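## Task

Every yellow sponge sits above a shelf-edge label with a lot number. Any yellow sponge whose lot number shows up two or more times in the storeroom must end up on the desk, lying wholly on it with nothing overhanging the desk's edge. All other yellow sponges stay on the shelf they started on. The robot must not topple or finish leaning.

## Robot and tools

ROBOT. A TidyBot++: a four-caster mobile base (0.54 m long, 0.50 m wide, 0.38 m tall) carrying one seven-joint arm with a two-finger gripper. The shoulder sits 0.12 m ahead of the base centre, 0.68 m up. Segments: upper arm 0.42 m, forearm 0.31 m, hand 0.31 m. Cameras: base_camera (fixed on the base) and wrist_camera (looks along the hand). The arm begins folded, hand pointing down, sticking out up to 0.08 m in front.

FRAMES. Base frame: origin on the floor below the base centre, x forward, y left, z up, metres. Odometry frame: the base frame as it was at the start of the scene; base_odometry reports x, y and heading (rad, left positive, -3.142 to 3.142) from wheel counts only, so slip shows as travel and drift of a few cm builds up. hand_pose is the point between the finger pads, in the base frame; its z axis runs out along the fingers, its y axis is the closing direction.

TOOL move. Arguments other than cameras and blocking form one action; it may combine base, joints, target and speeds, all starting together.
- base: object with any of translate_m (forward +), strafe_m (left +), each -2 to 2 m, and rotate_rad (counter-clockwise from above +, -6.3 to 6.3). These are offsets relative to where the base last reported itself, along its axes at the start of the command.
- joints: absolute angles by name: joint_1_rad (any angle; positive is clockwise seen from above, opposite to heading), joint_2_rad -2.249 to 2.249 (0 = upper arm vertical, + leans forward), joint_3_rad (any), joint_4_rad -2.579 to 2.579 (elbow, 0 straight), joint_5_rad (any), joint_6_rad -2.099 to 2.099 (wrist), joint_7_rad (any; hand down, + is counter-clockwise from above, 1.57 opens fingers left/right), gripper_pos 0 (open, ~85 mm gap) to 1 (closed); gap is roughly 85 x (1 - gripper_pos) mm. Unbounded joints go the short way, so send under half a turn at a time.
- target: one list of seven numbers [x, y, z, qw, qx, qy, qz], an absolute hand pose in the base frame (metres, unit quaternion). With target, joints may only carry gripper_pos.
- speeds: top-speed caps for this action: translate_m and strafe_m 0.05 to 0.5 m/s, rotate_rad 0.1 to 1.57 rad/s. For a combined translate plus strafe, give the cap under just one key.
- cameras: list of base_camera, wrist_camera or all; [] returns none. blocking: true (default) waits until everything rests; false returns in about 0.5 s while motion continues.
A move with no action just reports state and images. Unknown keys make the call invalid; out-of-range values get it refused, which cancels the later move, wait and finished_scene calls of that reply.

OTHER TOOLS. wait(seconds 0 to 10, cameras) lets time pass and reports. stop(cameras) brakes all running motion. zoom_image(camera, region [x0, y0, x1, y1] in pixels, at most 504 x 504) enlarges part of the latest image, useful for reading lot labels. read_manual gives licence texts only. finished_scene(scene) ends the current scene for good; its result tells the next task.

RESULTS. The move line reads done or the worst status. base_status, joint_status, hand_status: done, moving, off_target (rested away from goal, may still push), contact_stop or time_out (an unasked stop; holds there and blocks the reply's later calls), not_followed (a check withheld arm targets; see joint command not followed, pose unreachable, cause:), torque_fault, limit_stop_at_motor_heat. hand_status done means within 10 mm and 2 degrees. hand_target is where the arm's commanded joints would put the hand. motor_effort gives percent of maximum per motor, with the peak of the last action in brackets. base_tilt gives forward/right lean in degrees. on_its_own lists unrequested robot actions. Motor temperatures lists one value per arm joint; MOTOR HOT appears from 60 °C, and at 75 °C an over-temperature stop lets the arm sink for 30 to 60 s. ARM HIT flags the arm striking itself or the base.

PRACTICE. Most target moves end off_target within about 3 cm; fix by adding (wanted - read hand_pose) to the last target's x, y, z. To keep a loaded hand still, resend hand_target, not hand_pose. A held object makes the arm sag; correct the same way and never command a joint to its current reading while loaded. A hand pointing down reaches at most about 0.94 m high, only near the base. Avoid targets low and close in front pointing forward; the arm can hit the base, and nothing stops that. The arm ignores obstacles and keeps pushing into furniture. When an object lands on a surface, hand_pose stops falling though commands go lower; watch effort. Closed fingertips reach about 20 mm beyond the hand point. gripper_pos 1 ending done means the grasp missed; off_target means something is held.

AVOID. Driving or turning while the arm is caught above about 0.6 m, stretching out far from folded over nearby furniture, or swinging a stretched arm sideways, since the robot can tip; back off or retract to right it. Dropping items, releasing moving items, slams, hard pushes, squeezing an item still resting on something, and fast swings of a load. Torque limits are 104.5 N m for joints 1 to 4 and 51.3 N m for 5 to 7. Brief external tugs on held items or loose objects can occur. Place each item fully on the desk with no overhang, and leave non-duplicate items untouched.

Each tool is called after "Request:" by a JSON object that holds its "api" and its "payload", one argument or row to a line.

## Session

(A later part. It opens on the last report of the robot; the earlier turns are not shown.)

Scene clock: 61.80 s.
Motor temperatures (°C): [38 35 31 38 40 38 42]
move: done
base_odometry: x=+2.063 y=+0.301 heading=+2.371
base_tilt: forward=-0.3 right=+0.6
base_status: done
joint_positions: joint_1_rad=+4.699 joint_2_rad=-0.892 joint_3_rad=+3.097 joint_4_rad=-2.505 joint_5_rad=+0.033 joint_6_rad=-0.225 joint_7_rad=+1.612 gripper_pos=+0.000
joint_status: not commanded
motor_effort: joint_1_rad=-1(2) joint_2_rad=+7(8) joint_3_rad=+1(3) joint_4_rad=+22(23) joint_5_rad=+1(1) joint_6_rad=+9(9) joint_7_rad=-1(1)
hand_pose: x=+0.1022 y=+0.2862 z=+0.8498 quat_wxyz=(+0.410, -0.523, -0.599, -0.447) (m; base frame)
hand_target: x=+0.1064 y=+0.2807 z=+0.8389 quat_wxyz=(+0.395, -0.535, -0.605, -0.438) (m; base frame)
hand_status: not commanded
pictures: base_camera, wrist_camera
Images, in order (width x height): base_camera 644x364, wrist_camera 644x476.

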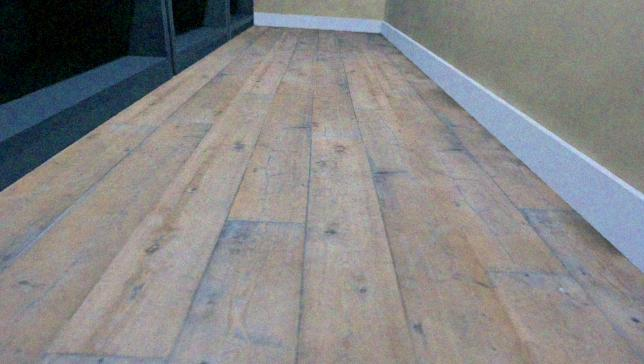

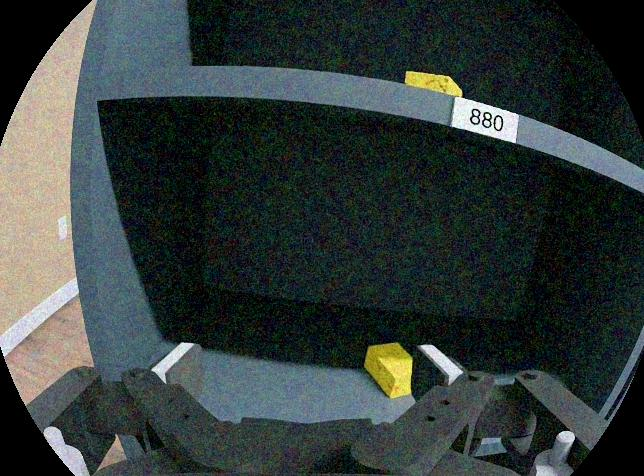

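Request:
{"api": "move", "payload": {
  "base": {"translate_m": 0.12},
  "joints": {"joint_6_rad": -0.6},
  "cameras": ["wrist_camera"]
}}

Request:
{"api": "zoom_image", "payload": {
  "camera": "wrist_camera",
  "region": [260, 160, 460, 360]
}}

Scene clock: 63.20 s.
Motor temperatures (°C): [38 35 31 38 40 38 42]
move: done
base_odometry: x=+1.977 y=+0.385 heading=+2.372
base_tilt: forward=-0.3 right=+0.6
base_status: done
joint_positions: joint_1_rad=+4.699 joint_2_rad=-0.892 joint_3_rad=+3.097 joint_4_rad=-2.503 joint_5_rad=+0.033 joint_6_rad=-0.553 joint_7_rad=+1.612 gripper_pos=+0.000
joint_status: all done
motor_effort: joint_1_rad=-1(1) joint_2_rad=+7(9) joint_3_rad=+1(3) joint_4_rad=+22(25) joint_5_rad=+1(1) joint_6_rad=+8(10) joint_7_rad=+0(1)
hand_pose: x=+0.1103 y=+0.2444 z=+0.7590 quat_wxyz=(+0.311, -0.585, -0.661, -0.353) (m; base frame)
hand_target: x=+0.1139 y=+0.2360 z=+0.7507 quat_wxyz=(+0.297, -0.595, -0.663, -0.344) (m; base frame)
hand_status: not commanded
pictures: wrist_camera
Images, in order (width x height): wrist_camera 644x476.

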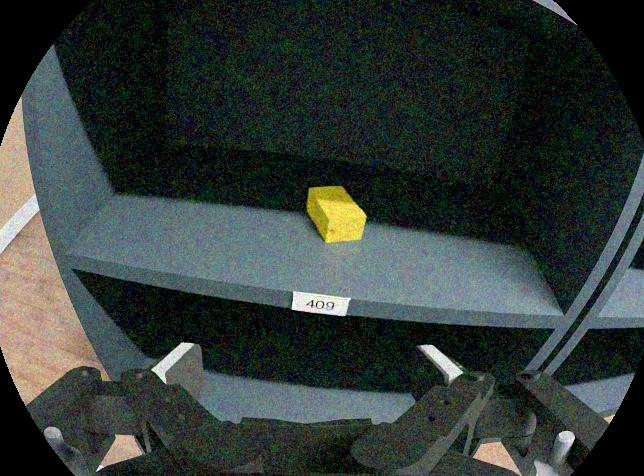

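Scaled by 2.520.

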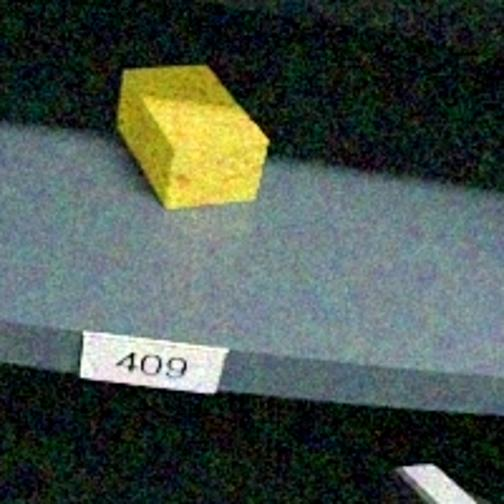

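Request:
{"api": "move", "payload": {
  "base": {"translate_m": 0.75},
  "joints": {"joint_6_rad": -0.42},
  "cameras": ["wrist_camera"]
}}

Request:
{"api": "move", "payload": {
  "base": {"translate_m": 0.75},
  "cameras": ["wrist_camera"]
}}

Scene clock: 66.03 s.
Motor temperatures (°C): [38 35 31 38 40 38 42]
move: done
base_odometry: x=+1.438 y=+0.907 heading=+2.372
base_tilt: forward=-0.3 right=+0.6
base_status: done
joint_positions: joint_1_rad=+4.699 joint_2_rad=-0.892 joint_3_rad=+3.097 joint_4_rad=-2.500 joint_5_rad=+0.033 joint_6_rad=-0.427 joint_7_rad=+1.612 gripper_pos=+0.000
joint_status: all done
motor_effort: joint_1_rad=+0(1) joint_2_rad=+7(8) joint_3_rad=+1(2) joint_4_rad=+21(24) joint_5_rad=+1(2) joint_6_rad=+8(9) joint_7_rad=-1(1)
hand_pose: x=+0.1071 y=+0.2645 z=+0.7946 quat_wxyz=(+0.351, -0.562, -0.638, -0.391) (m; base frame)
hand_target: x=+0.1097 y=+0.2646 z=+0.7985 quat_wxyz=(+0.353, -0.563, -0.632, -0.398) (m; base frame)
hand_status: not commanded
pictures: wrist_camera
Images, in order (width x height): wrist_camera 644x476.

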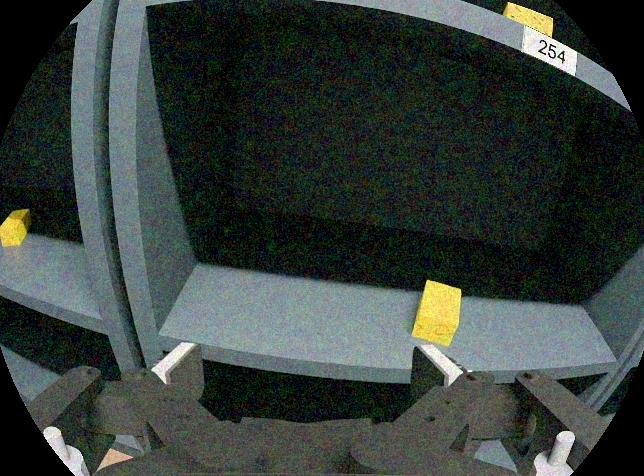

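Scene clock: 68.50 s.
Motor temperatures (°C): [38 35 31 38 40 38 42]
move: done
base_odometry: x=+0.899 y=+1.428 heading=+2.373
base_tilt: forward=-0.3 right=+0.6
base_status: done
joint_positions: joint_1_rad=+4.699 joint_2_rad=-0.892 joint_3_rad=+3.097 joint_4_rad=-2.500 joint_5_rad=+0.033 joint_6_rad=-0.427 joint_7_rad=+1.612 gripper_pos=+0.000
joint_status: not commanded
motor_effort: joint_1_rad=-1(1) joint_2_rad=+7(8) joint_3_rad=+1(2) joint_4_rad=+22(23) joint_5_rad=+1(1) joint_6_rad=+8(9) joint_7_rad=+0(1)
hand_pose: x=+0.1071 y=+0.2645 z=+0.7946 quat_wxyz=(+0.351, -0.562, -0.638, -0.391) (m; base frame)
hand_target: x=+0.1097 y=+0.2646 z=+0.7985 quat_wxyz=(+0.353, -0.563, -0.632, -0.398) (m; base frame)
hand_status: not commanded
pictures: wrist_camera
Images, in order (width x height): wrist_camera 644x476.

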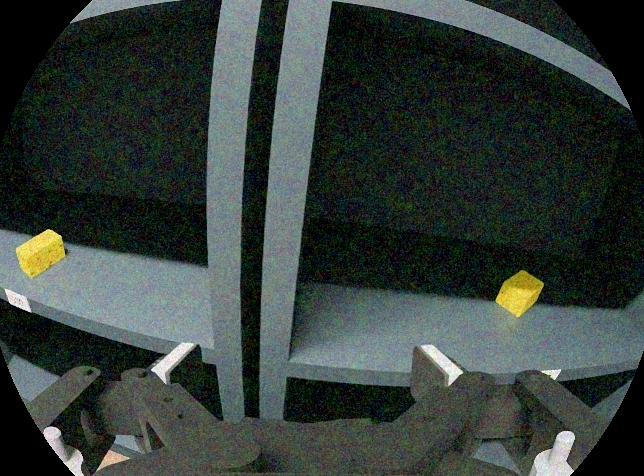

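Request:
{"api": "zoom_image", "payload": {
  "camera": "wrist_camera",
  "region": [0, 270, 80, 330]
}}

Request:
{"api": "move", "payload": {
  "base": {"translate_m": 0.4},
  "joints": {"joint_6_rad": -0.36},
  "cameras": ["wrist_camera"]
}}

Scaled by 6.300.

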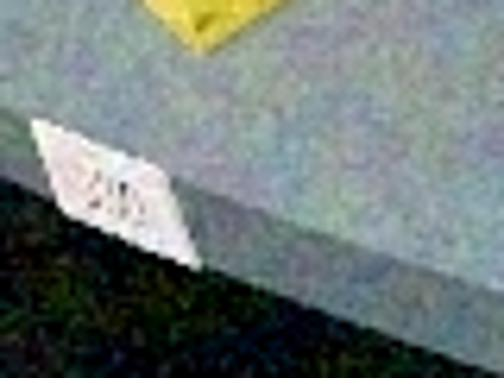

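Scene clock: 70.57 s.
Motor temperatures (°C): [38 35 31 38 40 38 42]
move: done
base_odometry: x=+0.612 y=+1.706 heading=+2.374
base_tilt: forward=-0.3 right=+0.6
base_status: done
joint_positions: joint_1_rad=+4.699 joint_2_rad=-0.892 joint_3_rad=+3.097 joint_4_rad=-2.499 joint_5_rad=+0.033 joint_6_rad=-0.384 joint_7_rad=+1.612 gripper_pos=+0.000
joint_status: all done
motor_effort: joint_1_rad=-1(1) joint_2_rad=+7(8) joint_3_rad=+1(3) joint_4_rad=+22(24) joint_5_rad=+1(1) joint_6_rad=+8(10) joint_7_rad=-1(1)
hand_pose: x=+0.1061 y=+0.2703 z=+0.8068 quat_wxyz=(+0.364, -0.554, -0.630, -0.404) (m; base frame)
hand_target: x=+0.1083 y=+0.2722 z=+0.8155 quat_wxyz=(+0.371, -0.551, -0.621, -0.416) (m; base frame)
hand_status: not commanded
pictures: wrist_camera
Images, in order (width x height): wrist_camera 644x476.

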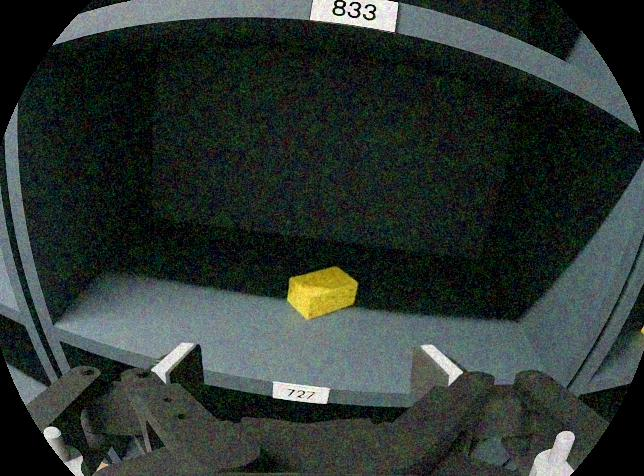

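Request:
{"api": "move", "payload": {
  "base": {"translate_m": 0.87},
  "cameras": ["wrist_camera", "base_camera"]
}}

Scene clock: 73.43 s.
Motor temperatures (°C): [38 35 31 38 40 38 42]
move: done
base_odometry: x=-0.014 y=+2.310 heading=+2.375
base_tilt: forward=-0.3 right=+0.6
base_status: done
joint_positions: joint_1_rad=+4.699 joint_2_rad=-0.892 joint_3_rad=+3.097 joint_4_rad=-2.499 joint_5_rad=+0.033 joint_6_rad=-0.384 joint_7_rad=+1.612 gripper_pos=+0.000
joint_status: not commanded
motor_effort: joint_1_rad=+0(1) joint_2_rad=+7(8) joint_3_rad=+1(3) joint_4_rad=+22(23) joint_5_rad=+1(1) joint_6_rad=+8(9) joint_7_rad=+0(1)
hand_pose: x=+0.1061 y=+0.2703 z=+0.8068 quat_wxyz=(+0.364, -0.554, -0.630, -0.404) (m; base frame)
hand_target: x=+0.1083 y=+0.2722 z=+0.8155 quat_wxyz=(+0.371, -0.551, -0.621, -0.416) (m; base frame)
hand_status: not commanded
pictures: base_camera, wrist_camera
Images, in order (width x height): base_camera 644x364, wrist_camera 644x476.

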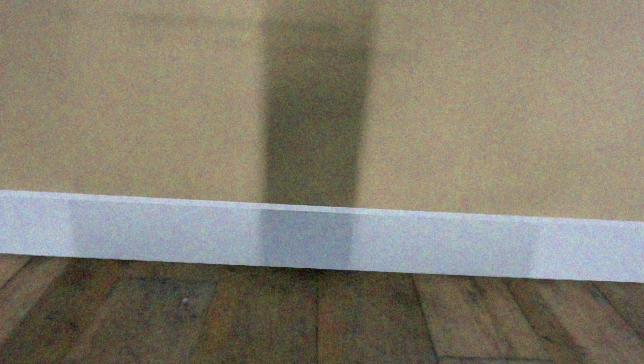

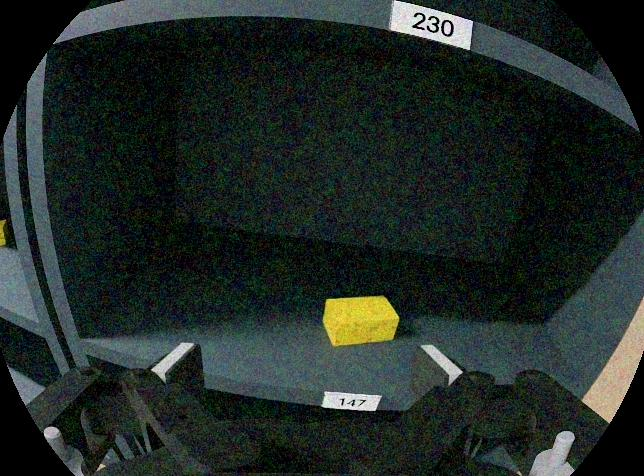

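Request:
{"api": "move", "payload": {
  "joints": {"joint_2_rad": -0.1, "joint_4_rad": -0.98, "joint_6_rad": -1.3},
  "cameras": ["wrist_camera"]
}}

Scene clock: 79.93 s.
Motor temperatures (°C): [38 35 31 38 40 38 42]
move: done
base_odometry: x=-0.014 y=+2.310 heading=+2.375
base_tilt: forward=-0.3 right=+0.6
base_status: not commanded
joint_positions: joint_1_rad=+4.699 joint_2_rad=-0.121 joint_3_rad=+3.097 joint_4_rad=-1.001 joint_5_rad=+0.033 joint_6_rad=-1.242 joint_7_rad=+1.612 gripper_pos=+0.000
joint_status: all done
motor_effort: joint_1_rad=+0(1) joint_2_rad=-12(14) joint_3_rad=+0(2) joint_4_rad=+18(24) joint_5_rad=+1(1) joint_6_rad=+7(9) joint_7_rad=+0(1)
hand_pose: x=+0.0990 y=+0.4556 z=+1.1367 quat_wxyz=(+0.334, -0.587, -0.646, -0.356) (m; base frame)
hand_target: x=+0.1042 y=+0.4548 z=+1.1227 quat_wxyz=(+0.315, -0.600, -0.652, -0.339) (m; base frame)
hand_status: not commanded
pictures: wrist_camera
Images, in order (width x height): wrist_camera 644x476.

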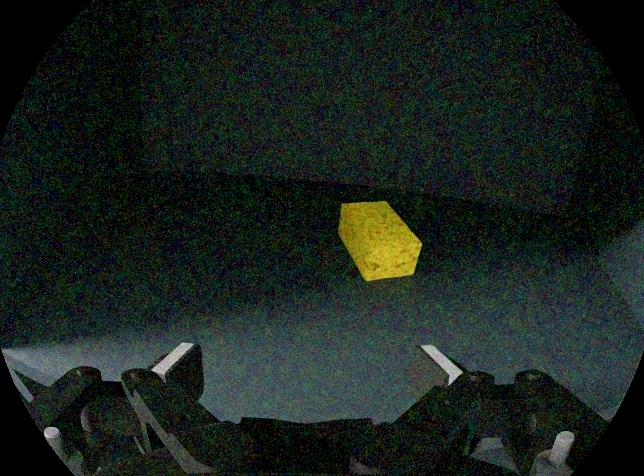

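Request:
{"api": "move", "payload": {
  "base": {"translate_m": 0.2},
  "joints": {"joint_1_rad": 4.5},
  "cameras": ["wrist_camera"]
}}

Request:
{"api": "zoom_image", "payload": {
  "camera": "wrist_camera",
  "region": [240, 140, 440, 340]
}}

Scene clock: 84.90 s.
Motor temperatures (°C): [38 35 31 38 40 38 42]
move: done
base_odometry: x=-0.159 y=+2.449 heading=+2.375
base_tilt: forward=-0.3 right=+0.6
base_status: done
joint_positions: joint_1_rad=+4.518 joint_2_rad=-0.121 joint_3_rad=+3.097 joint_4_rad=-1.000 joint_5_rad=+0.033 joint_6_rad=-1.245 joint_7_rad=+1.612 gripper_pos=+0.000
joint_status: all done
motor_effort: joint_1_rad=+0(2) joint_2_rad=-12(14) joint_3_rad=+0(3) joint_4_rad=+18(19) joint_5_rad=+1(2) joint_6_rad=+8(8) joint_7_rad=+0(1)
hand_pose: x=+0.0171 y=+0.4443 z=+1.1361 quat_wxyz=(+0.364, -0.527, -0.697, -0.323) (m; base frame)
hand_target: x=+0.0097 y=+0.4417 z=+1.1227 quat_wxyz=(+0.349, -0.528, -0.712, -0.304) (m; base frame)
hand_status: not commanded
pictures: wrist_camera
Images, in order (width x height): wrist_camera 644x476.

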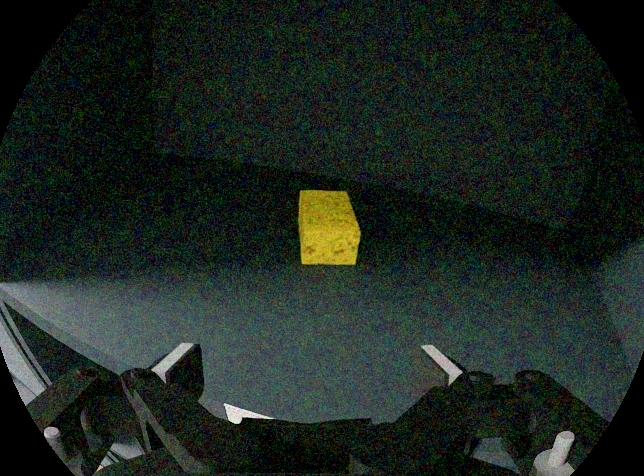

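Scaled by 2.520.

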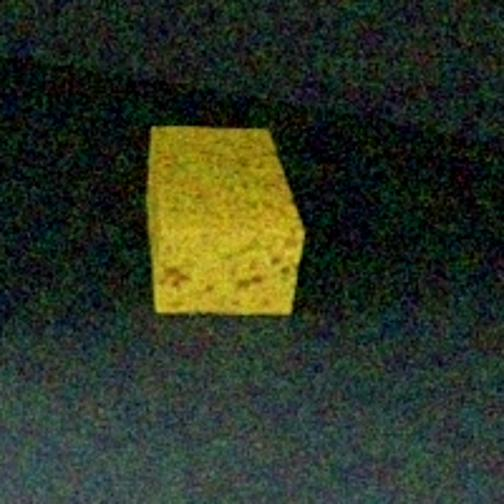

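Request:
{"api": "move", "payload": {
  "base": {"translate_m": 0.04, "strafe_m": 0.1},
  "joints": {"joint_1_rad": 4.41},
  "cameras": ["wrist_camera"]
}}

Request:
{"api": "move", "payload": {
  "joints": {"joint_2_rad": 0.05, "joint_4_rad": -0.98, "joint_6_rad": -1.14},
  "cameras": ["wrist_camera"]
}}

Scene clock: 87.63 s.
Motor temperatures (°C): [38 35 31 38 40 38 42]
move: done
base_odometry: x=-0.257 y=+2.405 heading=+2.375
base_tilt: forward=-0.3 right=+0.6
base_status: done
joint_positions: joint_1_rad=+4.425 joint_2_rad=-0.105 joint_3_rad=+3.097 joint_4_rad=-0.998 joint_5_rad=+0.033 joint_6_rad=-1.246 joint_7_rad=+1.612 gripper_pos=+0.000
joint_status: all done
motor_effort: joint_1_rad=-1(1) joint_2_rad=-14(17) joint_3_rad=+0(2) joint_4_rad=+19(19) joint_5_rad=+1(2) joint_6_rad=+7(8) joint_7_rad=+0(1)
hand_pose: x=-0.0256 y=+0.4395 z=+1.1297 quat_wxyz=(+0.374, -0.496, -0.723, -0.302) (m; base frame)
hand_target: x=-0.0296 y=+0.4301 z=+1.1227 quat_wxyz=(+0.362, -0.496, -0.735, -0.288) (m; base frame)
hand_status: not commanded
pictures: wrist_camera
Images, in order (width x height): wrist_camera 644x476.

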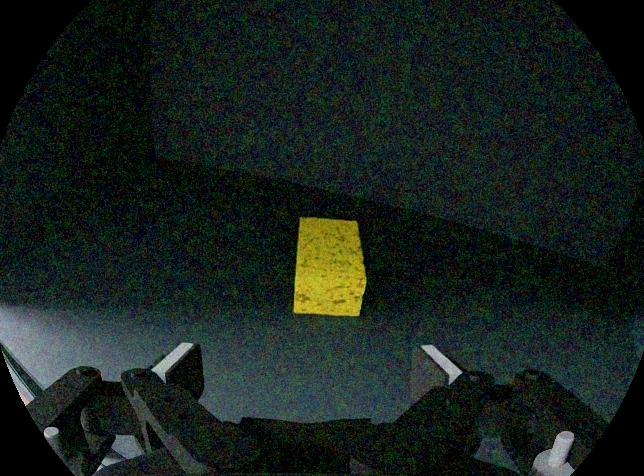

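Scene clock: 88.97 s.
Motor temperatures (°C): [38 35 31 38 40 38 42]
move: done
base_odometry: x=-0.257 y=+2.405 heading=+2.375
base_tilt: forward=-0.3 right=+0.6
base_status: not commanded
joint_positions: joint_1_rad=+4.425 joint_2_rad=+0.045 joint_3_rad=+3.097 joint_4_rad=-0.994 joint_5_rad=+0.033 joint_6_rad=-1.191 joint_7_rad=+1.612 gripper_pos=+0.000
joint_status: all done
motor_effort: joint_1_rad=-1(1) joint_2_rad=-20(24) joint_3_rad=+0(1) joint_4_rad=+19(21) joint_5_rad=+1(1) joint_6_rad=+8(8) joint_7_rad=+0(1)
hand_pose: x=-0.0468 y=+0.5089 z=+1.0713 quat_wxyz=(+0.344, -0.507, -0.741, -0.276) (m; base frame)
hand_target: x=-0.0588 y=+0.5173 z=+1.0885 quat_wxyz=(+0.367, -0.494, -0.733, -0.289) (m; base frame)
hand_status: not commanded
pictures: wrist_camera
Images, in order (width x height): wrist_camera 644x476.

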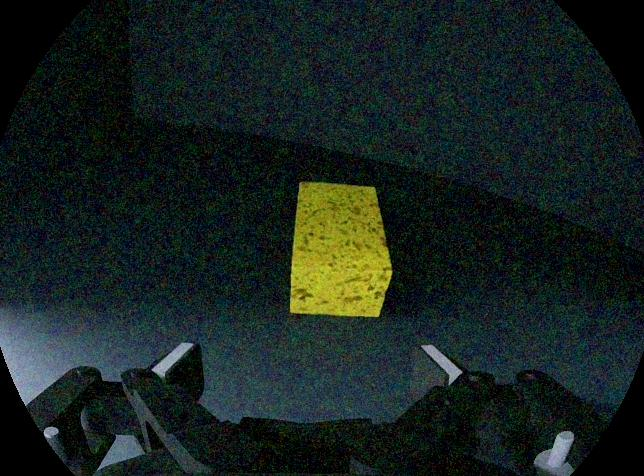

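Request:
{"api": "move", "payload": {

}}

Scene clock: 91.43 s.
Motor temperatures (°C): [38 35 31 38 40 38 42]
base_odometry: x=-0.257 y=+2.405 heading=+2.375
base_tilt: forward=-0.4 right=+0.6
base_status: not commanded
joint_positions: joint_1_rad=+4.425 joint_2_rad=+0.045 joint_3_rad=+3.097 joint_4_rad=-0.994 joint_5_rad=+0.033 joint_6_rad=-1.191 joint_7_rad=+1.612 gripper_pos=+0.000
joint_status: all done
motor_effort: joint_1_rad=-1(1) joint_2_rad=-20(24) joint_3_rad=+0(1) joint_4_rad=+19(21) joint_5_rad=+1(1) joint_6_rad=+7(8) joint_7_rad=+0(1)
hand_pose: x=-0.0468 y=+0.5089 z=+1.0713 quat_wxyz=(+0.344, -0.507, -0.741, -0.276) (m; base frame)
hand_target: x=-0.0588 y=+0.5173 z=+1.0885 quat_wxyz=(+0.367, -0.494, -0.733, -0.289) (m; base frame)
hand_status: not commanded
pictures: base_camera, wrist_camera
Images, in order (width x height): base_camera 644x364, wrist_camera 644x476.

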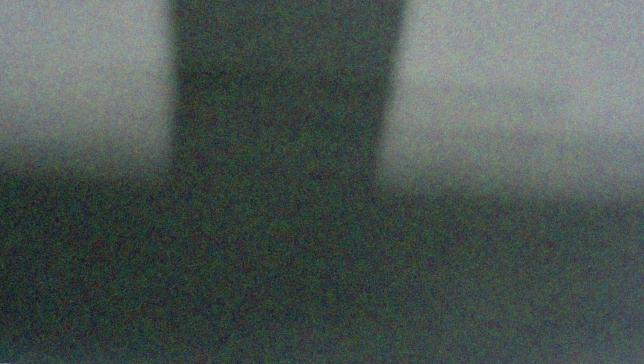

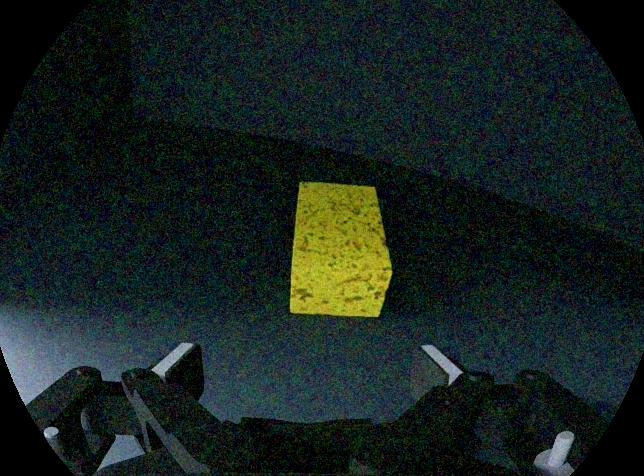

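Request:
{"api": "move", "payload": {
  "joints": {"joint_1_rad": 4.468, "joint_2_rad": 0.11, "joint_4_rad": -0.975, "joint_6_rad": -1.04},
  "cameras": ["wrist_camera"]
}}

Scene clock: 93.07 s.
Motor temperatures (°C): [38 35 31 38 40 38 42]
move: done
base_odometry: x=-0.257 y=+2.405 heading=+2.375
base_tilt: forward=-0.4 right=+0.6
base_status: not commanded
joint_positions: joint_1_rad=+4.458 joint_2_rad=+0.094 joint_3_rad=+3.097 joint_4_rad=-0.990 joint_5_rad=+0.033 joint_6_rad=-1.096 joint_7_rad=+1.612 gripper_pos=+0.000
joint_status: all done
motor_effort: joint_1_rad=+0(2) joint_2_rad=-23(25) joint_3_rad=+0(1) joint_4_rad=+19(21) joint_5_rad=+1(1) joint_6_rad=+7(9) joint_7_rad=+0(0)
hand_pose: x=-0.0400 y=+0.5494 z=+1.0699 quat_wxyz=(+0.357, -0.513, -0.723, -0.294) (m; base frame)
hand_target: x=-0.0396 y=+0.5665 z=+1.0832 quat_wxyz=(+0.375, -0.508, -0.710, -0.310) (m; base frame)
hand_status: not commanded
pictures: wrist_camera
Images, in order (width x height): wrist_camera 644x476.

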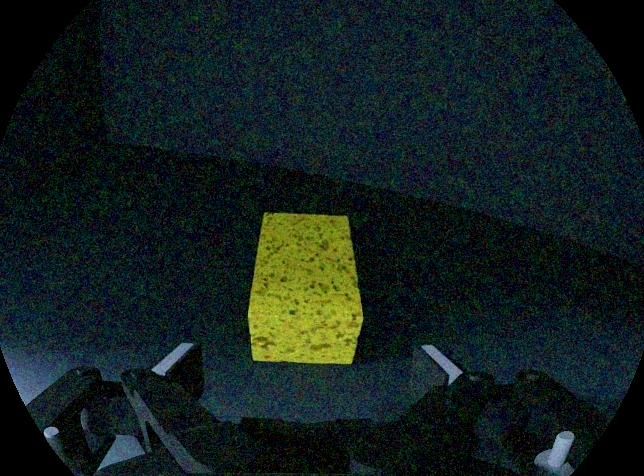

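Request:
{"api": "move", "payload": {
  "joints": {"joint_2_rad": 0.215, "joint_4_rad": -0.962, "joint_6_rad": -0.9},
  "cameras": ["wrist_camera"]
}}

Scene clock: 94.47 s.
Motor temperatures (°C): [38 35 31 38 40 38 42]
move: done
base_odometry: x=-0.257 y=+2.405 heading=+2.375
base_tilt: forward=-0.4 right=+0.5
base_status: not commanded
joint_positions: joint_1_rad=+4.458 joint_2_rad=+0.204 joint_3_rad=+3.097 joint_4_rad=-0.977 joint_5_rad=+0.033 joint_6_rad=-0.960 joint_7_rad=+1.612 gripper_pos=+0.000
joint_status: all done
motor_effort: joint_1_rad=+0(1) joint_2_rad=-27(30) joint_3_rad=+0(0) joint_4_rad=+21(22) joint_5_rad=+1(1) joint_6_rad=+7(9) joint_7_rad=+0(1)
hand_pose: x=-0.0580 y=+0.6124 z=+1.0458 quat_wxyz=(+0.372, -0.507, -0.716, -0.303) (m; base frame)
hand_target: x=-0.0564 y=+0.6277 z=+1.0629 quat_wxyz=(+0.393, -0.501, -0.701, -0.322) (m; base frame)
hand_status: not commanded
pictures: wrist_camera
Images, in order (width x height): wrist_camera 644x476.

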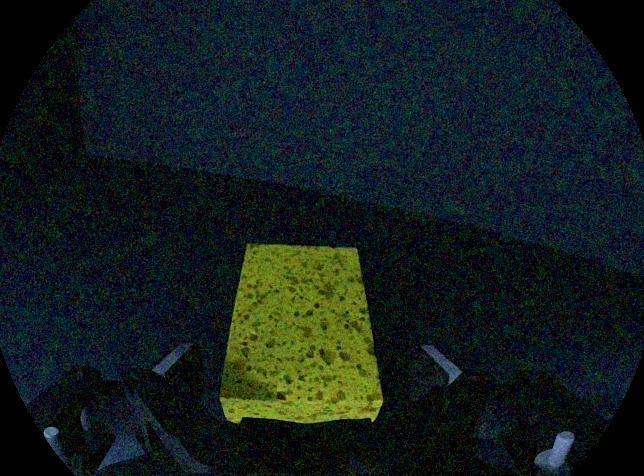

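Request:
{"api": "move", "payload": {
  "joints": {"gripper_pos": 0.35},
  "cameras": ["wrist_camera"]
}}

Request:
{"api": "move", "payload": {
  "joints": {"gripper_pos": 0.45},
  "cameras": ["wrist_camera"]
}}

Scene clock: 95.43 s.
Motor temperatures (°C): [38 35 31 38 40 38 42]
move: done
base_odometry: x=-0.257 y=+2.405 heading=+2.375
base_tilt: forward=-0.4 right=+0.6
base_status: not commanded
joint_positions: joint_1_rad=+4.458 joint_2_rad=+0.204 joint_3_rad=+3.097 joint_4_rad=-0.977 joint_5_rad=+0.033 joint_6_rad=-0.958 joint_7_rad=+1.612 gripper_pos=+0.347
joint_status: all done
motor_effort: joint_1_rad=-1(1) joint_2_rad=-27(27) joint_3_rad=+0(0) joint_4_rad=+21(22) joint_5_rad=+1(1) joint_6_rad=+8(8) joint_7_rad=+0(1)
hand_pose: x=-0.0580 y=+0.6127 z=+1.0464 quat_wxyz=(+0.373, -0.507, -0.715, -0.304) (m; base frame)
hand_target: x=-0.0564 y=+0.6277 z=+1.0629 quat_wxyz=(+0.393, -0.501, -0.701, -0.322) (m; base frame)
hand_status: not commanded
pictures: wrist_camera
Images, in order (width x height): wrist_camera 644x476.

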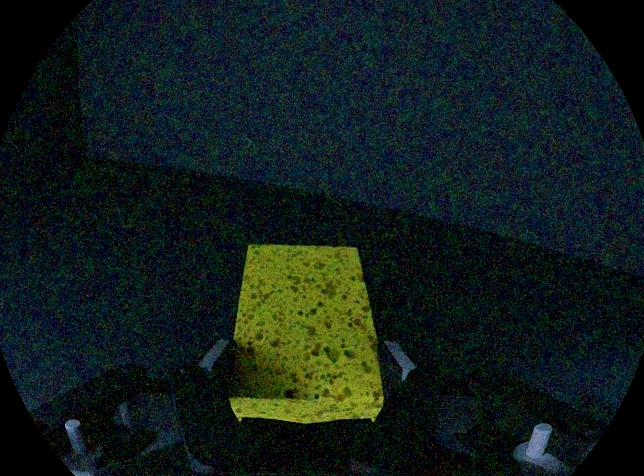

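Scene clock: 95.97 s.
Motor temperatures (°C): [38 35 31 38 40 38 42]
move: done
base_odometry: x=-0.257 y=+2.405 heading=+2.375
base_tilt: forward=-0.3 right=+0.6
base_status: not commanded
joint_positions: joint_1_rad=+4.458 joint_2_rad=+0.204 joint_3_rad=+3.097 joint_4_rad=-0.976 joint_5_rad=+0.033 joint_6_rad=-0.956 joint_7_rad=+1.612 gripper_pos=+0.431
joint_status: all done
motor_effort: joint_1_rad=-1(1) joint_2_rad=-27(27) joint_3_rad=+0(0) joint_4_rad=+20(21) joint_5_rad=+1(1) joint_6_rad=+8(8) joint_7_rad=+0(1)
hand_pose: x=-0.0581 y=+0.6130 z=+1.0473 quat_wxyz=(+0.374, -0.506, -0.715, -0.305) (m; base frame)
hand_target: x=-0.0564 y=+0.6277 z=+1.0629 quat_wxyz=(+0.393, -0.501, -0.701, -0.322) (m; base frame)
hand_status: not commanded
pictures: wrist_camera
Images, in order (width x height): wrist_camera 644x476.

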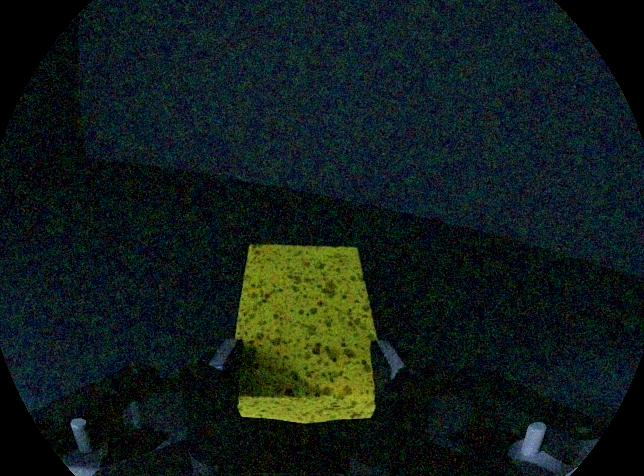

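Request:
{"api": "move", "payload": {
  "joints": {"gripper_pos": 0.58},
  "cameras": ["wrist_camera"]
}}

Scene clock: 96.67 s.
Motor temperatures (°C): [38 35 31 38 40 38 42]
move: off_target
base_odometry: x=-0.257 y=+2.405 heading=+2.375
base_tilt: forward=-0.4 right=+0.6
base_status: not commanded
joint_positions: joint_1_rad=+4.458 joint_2_rad=+0.204 joint_3_rad=+3.097 joint_4_rad=-0.976 joint_5_rad=+0.033 joint_6_rad=-0.956 joint_7_rad=+1.612 gripper_pos=+0.458
joint_status: gripper_pos off_target (ended at +0.458, target +0.580)
motor_effort: joint_1_rad=-1(1) joint_2_rad=-26(27) joint_3_rad=+0(0) joint_4_rad=+20(21) joint_5_rad=+1(1) joint_6_rad=+8(8) joint_7_rad=+0(1)
hand_pose: x=-0.0582 y=+0.6131 z=+1.0475 quat_wxyz=(+0.374, -0.506, -0.715, -0.305) (m; base frame)
hand_target: x=-0.0564 y=+0.6277 z=+1.0629 quat_wxyz=(+0.393, -0.501, -0.701, -0.322) (m; base frame)
hand_status: not commanded
pictures: wrist_camera
Images, in order (width x height): wrist_camera 644x476.

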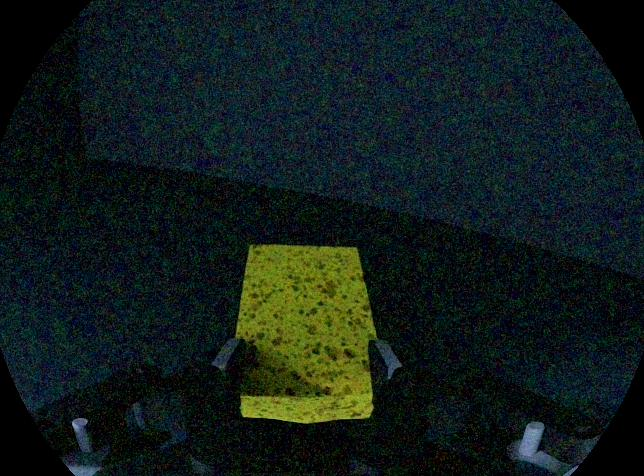

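Request:
{"api": "move", "payload": {
  "joints": {"joint_2_rad": 0.165, "joint_4_rad": -0.823, "joint_6_rad": -1.065},
  "cameras": ["wrist_camera"]
}}

Scene clock: 98.07 s.
Motor temperatures (°C): [38 35 31 38 40 38 42]
move: done
base_odometry: x=-0.257 y=+2.405 heading=+2.375
base_tilt: forward=-0.4 right=+0.6
base_status: not commanded
joint_positions: joint_1_rad=+4.458 joint_2_rad=+0.154 joint_3_rad=+3.097 joint_4_rad=-0.838 joint_5_rad=+0.033 joint_6_rad=-1.016 joint_7_rad=+1.612 gripper_pos=+0.458
joint_status: all done
motor_effort: joint_1_rad=-1(1) joint_2_rad=-24(30) joint_3_rad=+0(0) joint_4_rad=+20(22) joint_5_rad=+1(1) joint_6_rad=+8(9) joint_7_rad=+0(1)
hand_pose: x=-0.0497 y=+0.5854 z=+1.1379 quat_wxyz=(+0.417, -0.489, -0.687, -0.339) (m; base frame)
hand_target: x=-0.0433 y=+0.5847 z=+1.1257 quat_wxyz=(+0.400, -0.499, -0.695, -0.329) (m; base frame)
hand_status: not commanded
pictures: wrist_camera
Images, in order (width x height): wrist_camera 644x476.

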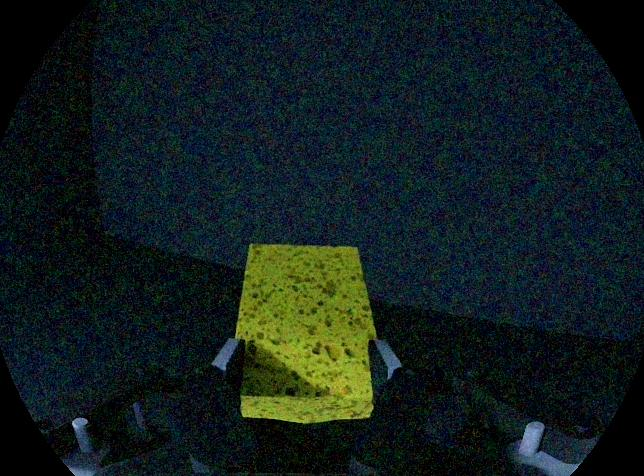

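Request:
{"api": "move", "payload": {
  "joints": {"joint_2_rad": -0.15, "joint_4_rad": -1.0, "joint_6_rad": -1.25},
  "cameras": ["wrist_camera"]
}}

Scene clock: 105.73 s.
Motor temperatures (°C): [38 35 31 38 40 38 42]
move: done
base_odometry: x=-0.257 y=+2.405 heading=+2.375
base_tilt: forward=-0.3 right=+0.6
base_status: not commanded
joint_positions: joint_1_rad=+4.458 joint_2_rad=-0.159 joint_3_rad=+3.097 joint_4_rad=-0.971 joint_5_rad=+0.033 joint_6_rad=-1.194 joint_7_rad=+1.612 gripper_pos=+0.458
joint_status: all done
motor_effort: joint_1_rad=+0(1) joint_2_rad=-11(27) joint_3_rad=+0(1) joint_4_rad=+18(21) joint_5_rad=+1(1) joint_6_rad=+8(10) joint_7_rad=+0(1)
hand_pose: x=-0.0066 y=+0.4252 z=+1.1819 quat_wxyz=(+0.413, -0.488, -0.688, -0.344) (m; base frame)
hand_target: x=-0.0017 y=+0.4247 z=+1.1482 quat_wxyz=(+0.381, -0.505, -0.705, -0.321) (m; base frame)
hand_status: not commanded
pictures: wrist_camera
Images, in order (width x height): wrist_camera 644x476.

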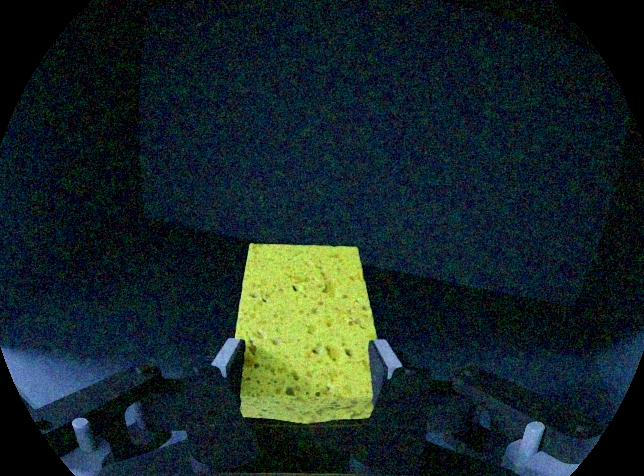

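Request:
{"api": "move", "payload": {
  "base": {"strafe_m": -0.1},
  "joints": {"joint_1_rad": 4.71, "joint_2_rad": -0.5, "joint_4_rad": -2.4, "joint_6_rad": -0.8},
  "cameras": ["wrist_camera", "base_camera"]
}}

Scene clock: 108.67 s.
Motor temperatures (°C): [38 35 31 38 40 38 42]
move: done
base_odometry: x=-0.188 y=+2.477 heading=+2.375
base_tilt: forward=-0.3 right=+0.6
base_status: done
joint_positions: joint_1_rad=+4.690 joint_2_rad=-0.483 joint_3_rad=+3.094 joint_4_rad=-2.372 joint_5_rad=+0.033 joint_6_rad=-0.860 joint_7_rad=+1.612 gripper_pos=+0.470
joint_status: all done
motor_effort: joint_1_rad=+0(3) joint_2_rad=-1(16) joint_3_rad=+1(4) joint_4_rad=+18(24) joint_5_rad=+1(4) joint_6_rad=+4(9) joint_7_rad=+0(1)
hand_pose: x=+0.1116 y=+0.2215 z=+0.6681 quat_wxyz=(+0.121, -0.648, -0.736, -0.154) (m; base frame)
hand_target: x=+0.1158 y=+0.2284 z=+0.6679 quat_wxyz=(+0.137, -0.652, -0.725, -0.172) (m; base frame)
hand_status: not commanded
pictures: base_camera, wrist_camera
Images, in order (width x height): base_camera 644x364, wrist_camera 644x476.

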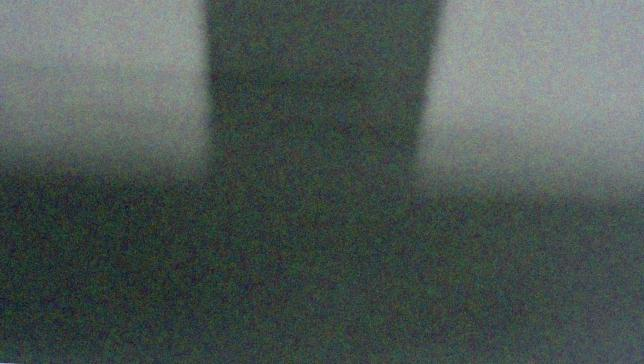

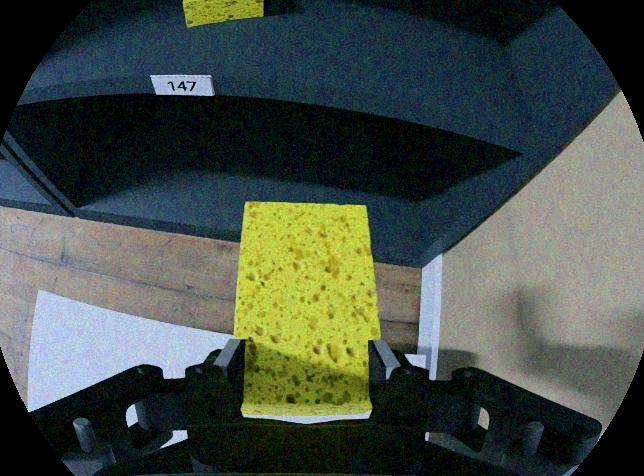

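Request:
{"api": "move", "payload": {
  "base": {"translate_m": -2.0},
  "cameras": ["wrist_camera"]
}}

Request:
{"api": "move", "payload": {
  "base": {"translate_m": -1.84},
  "cameras": ["wrist_camera", "base_camera"]
}}

Scene clock: 113.93 s.
Motor temperatures (°C): [38 35 31 38 40 38 42]
move: done
base_odometry: x=+1.253 y=+1.090 heading=+2.376
base_tilt: forward=-0.4 right=+0.6
base_status: done
joint_positions: joint_1_rad=+4.691 joint_2_rad=-0.485 joint_3_rad=+3.094 joint_4_rad=-2.373 joint_5_rad=+0.033 joint_6_rad=-0.858 joint_7_rad=+1.612 gripper_pos=+0.470
joint_status: not commanded
motor_effort: joint_1_rad=-1(1) joint_2_rad=-1(2) joint_3_rad=+1(2) joint_4_rad=+19(19) joint_5_rad=+1(2) joint_6_rad=+4(5) joint_7_rad=-1(1)
hand_pose: x=+0.1118 y=+0.2222 z=+0.6688 quat_wxyz=(+0.123, -0.648, -0.735, -0.156) (m; base frame)
hand_target: x=+0.1158 y=+0.2284 z=+0.6679 quat_wxyz=(+0.137, -0.652, -0.725, -0.172) (m; base frame)
hand_status: not commanded
pictures: wrist_camera
Images, in order (width x height): wrist_camera 644x476.

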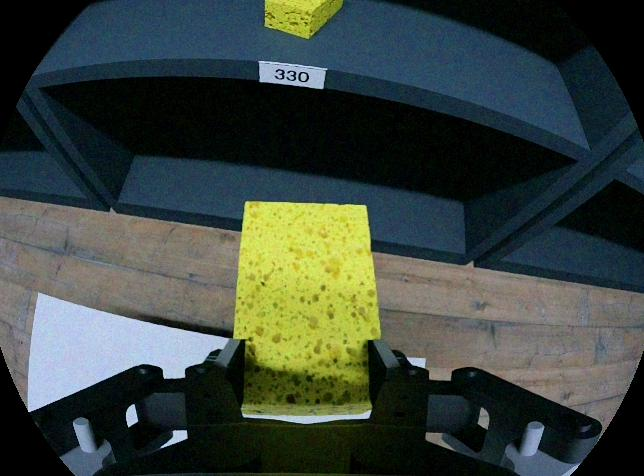

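Scene clock: 118.03 s.
Motor temperatures (°C): [38 35 31 38 40 38 42]
move: done
base_odometry: x=+2.580 y=-0.185 heading=+2.376
base_tilt: forward=-0.4 right=+0.6
base_status: done
joint_positions: joint_1_rad=+4.691 joint_2_rad=-0.485 joint_3_rad=+3.094 joint_4_rad=-2.373 joint_5_rad=+0.033 joint_6_rad=-0.857 joint_7_rad=+1.612 gripper_pos=+0.470
joint_status: not commanded
motor_effort: joint_1_rad=+0(1) joint_2_rad=-1(2) joint_3_rad=+1(2) joint_4_rad=+18(19) joint_5_rad=+1(2) joint_6_rad=+4(5) joint_7_rad=+0(1)
hand_pose: x=+0.1118 y=+0.2224 z=+0.6689 quat_wxyz=(+0.123, -0.648, -0.735, -0.156) (m; base frame)
hand_target: x=+0.1158 y=+0.2284 z=+0.6679 quat_wxyz=(+0.137, -0.652, -0.725, -0.172) (m; base frame)
hand_status: not commanded
pictures: base_camera, wrist_camera
Images, in order (width x height): base_camera 644x364, wrist_camera 644x476.

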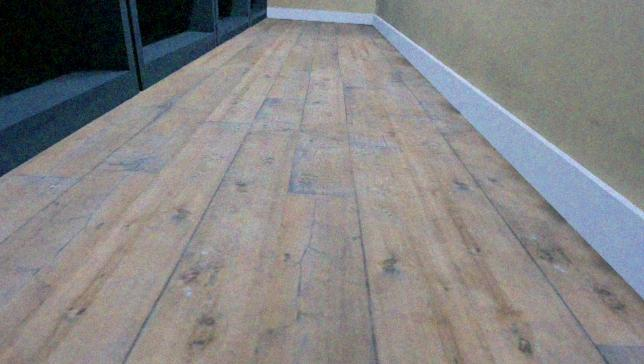

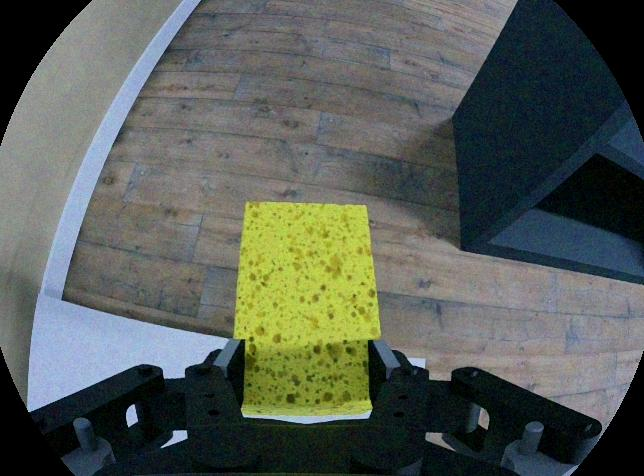

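Request:
{"api": "move", "payload": {
  "base": {"translate_m": 0.08, "strafe_m": 0.81},
  "cameras": ["wrist_camera"]
}}

Request:
{"api": "move", "payload": {
  "base": {"translate_m": 0.3, "strafe_m": 0.93},
  "cameras": ["wrist_camera", "base_camera"]
}}

Scene clock: 120.97 s.
Motor temperatures (°C): [38 35 31 38 40 38 42]
move: done
base_odometry: x=+1.961 y=-0.714 heading=+2.376
base_tilt: forward=-0.3 right=+0.6
base_status: done
joint_positions: joint_1_rad=+4.692 joint_2_rad=-0.494 joint_3_rad=+3.094 joint_4_rad=-2.375 joint_5_rad=+0.033 joint_6_rad=-0.853 joint_7_rad=+1.612 gripper_pos=+0.470
joint_status: not commanded
motor_effort: joint_1_rad=+0(1) joint_2_rad=+0(3) joint_3_rad=+1(1) joint_4_rad=+18(20) joint_5_rad=+1(1) joint_6_rad=+4(5) joint_7_rad=-1(1)
hand_pose: x=+0.1118 y=+0.2228 z=+0.6704 quat_wxyz=(+0.126, -0.647, -0.734, -0.160) (m; base frame)
hand_target: x=+0.1158 y=+0.2284 z=+0.6679 quat_wxyz=(+0.137, -0.652, -0.725, -0.172) (m; base frame)
hand_status: not commanded
pictures: wrist_camera
Images, in order (width x height): wrist_camera 644x476.

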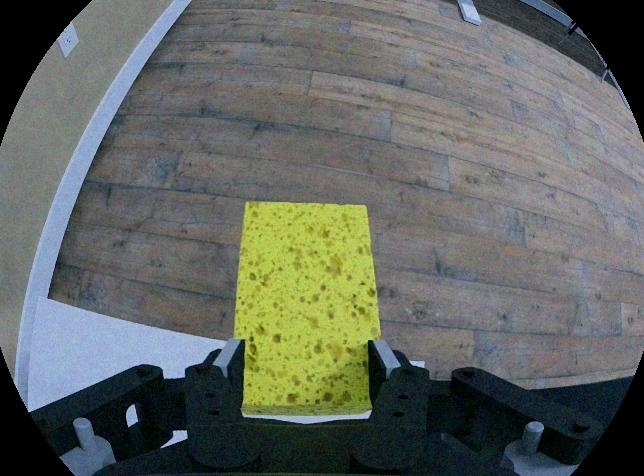

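Scene clock: 124.07 s.
Motor temperatures (°C): [38 35 31 38 40 38 42]
move: done
base_odometry: x=+1.100 y=-1.177 heading=+2.377
base_tilt: forward=-0.4 right=+0.6
base_status: done
joint_positions: joint_1_rad=+4.692 joint_2_rad=-0.496 joint_3_rad=+3.094 joint_4_rad=-2.376 joint_5_rad=+0.033 joint_6_rad=-0.852 joint_7_rad=+1.612 gripper_pos=+0.470
joint_status: not commanded
motor_effort: joint_1_rad=-1(1) joint_2_rad=+0(3) joint_3_rad=+1(1) joint_4_rad=+18(20) joint_5_rad=+1(1) joint_6_rad=+4(5) joint_7_rad=+0(1)
hand_pose: x=+0.1118 y=+0.2227 z=+0.6706 quat_wxyz=(+0.127, -0.647, -0.734, -0.160) (m; base frame)
hand_target: x=+0.1158 y=+0.2284 z=+0.6679 quat_wxyz=(+0.137, -0.652, -0.725, -0.172) (m; base frame)
hand_status: not commanded
pictures: base_camera, wrist_camera
Images, in order (width x height): base_camera 644x364, wrist_camera 644x476.

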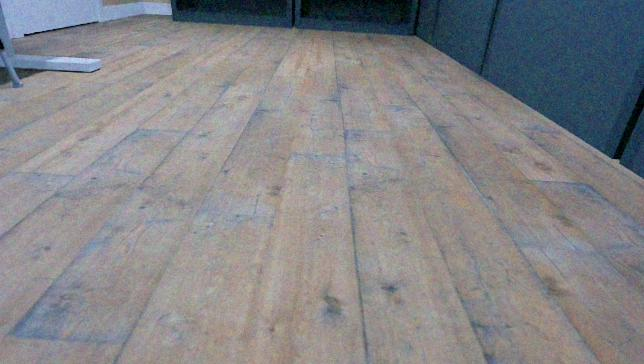

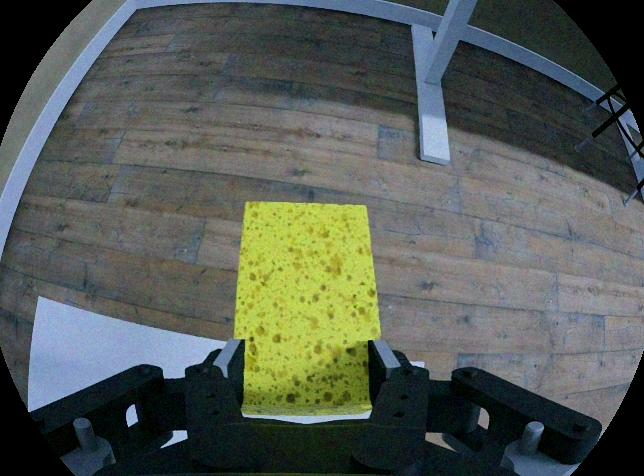

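Request:
{"api": "move", "payload": {
  "joints": {"joint_6_rad": -0.05},
  "cameras": ["wrist_camera"]
}}

Scene clock: 125.77 s.
Motor temperatures (°C): [38 35 31 38 40 38 42]
move: done
base_odometry: x=+1.100 y=-1.177 heading=+2.377
base_tilt: forward=-0.4 right=+0.6
base_status: not commanded
joint_positions: joint_1_rad=+4.692 joint_2_rad=-0.496 joint_3_rad=+3.094 joint_4_rad=-2.382 joint_5_rad=+0.033 joint_6_rad=-0.110 joint_7_rad=+1.612 gripper_pos=+0.470
joint_status: all done
motor_effort: joint_1_rad=+0(1) joint_2_rad=-3(4) joint_3_rad=+1(1) joint_4_rad=+22(22) joint_5_rad=+1(1) joint_6_rad=+8(9) joint_7_rad=-1(1)
hand_pose: x=+0.0917 y=+0.3807 z=+0.8255 quat_wxyz=(+0.373, -0.548, -0.637, -0.393) (m; base frame)
hand_target: x=+0.0987 y=+0.3840 z=+0.8337 quat_wxyz=(+0.383, -0.546, -0.622, -0.410) (m; base frame)
hand_status: not commanded
pictures: wrist_camera
Images, in order (width x height): wrist_camera 644x476.

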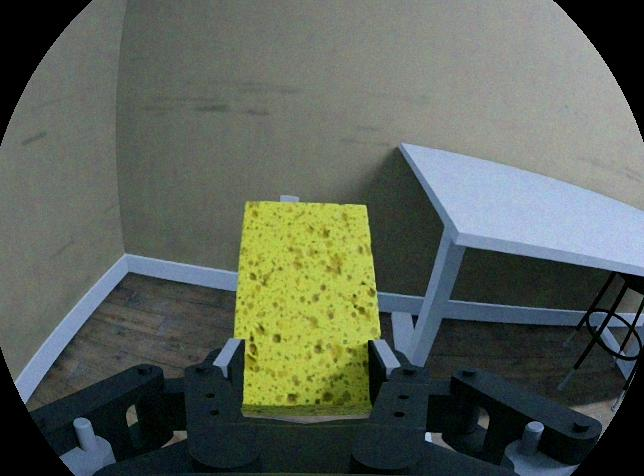

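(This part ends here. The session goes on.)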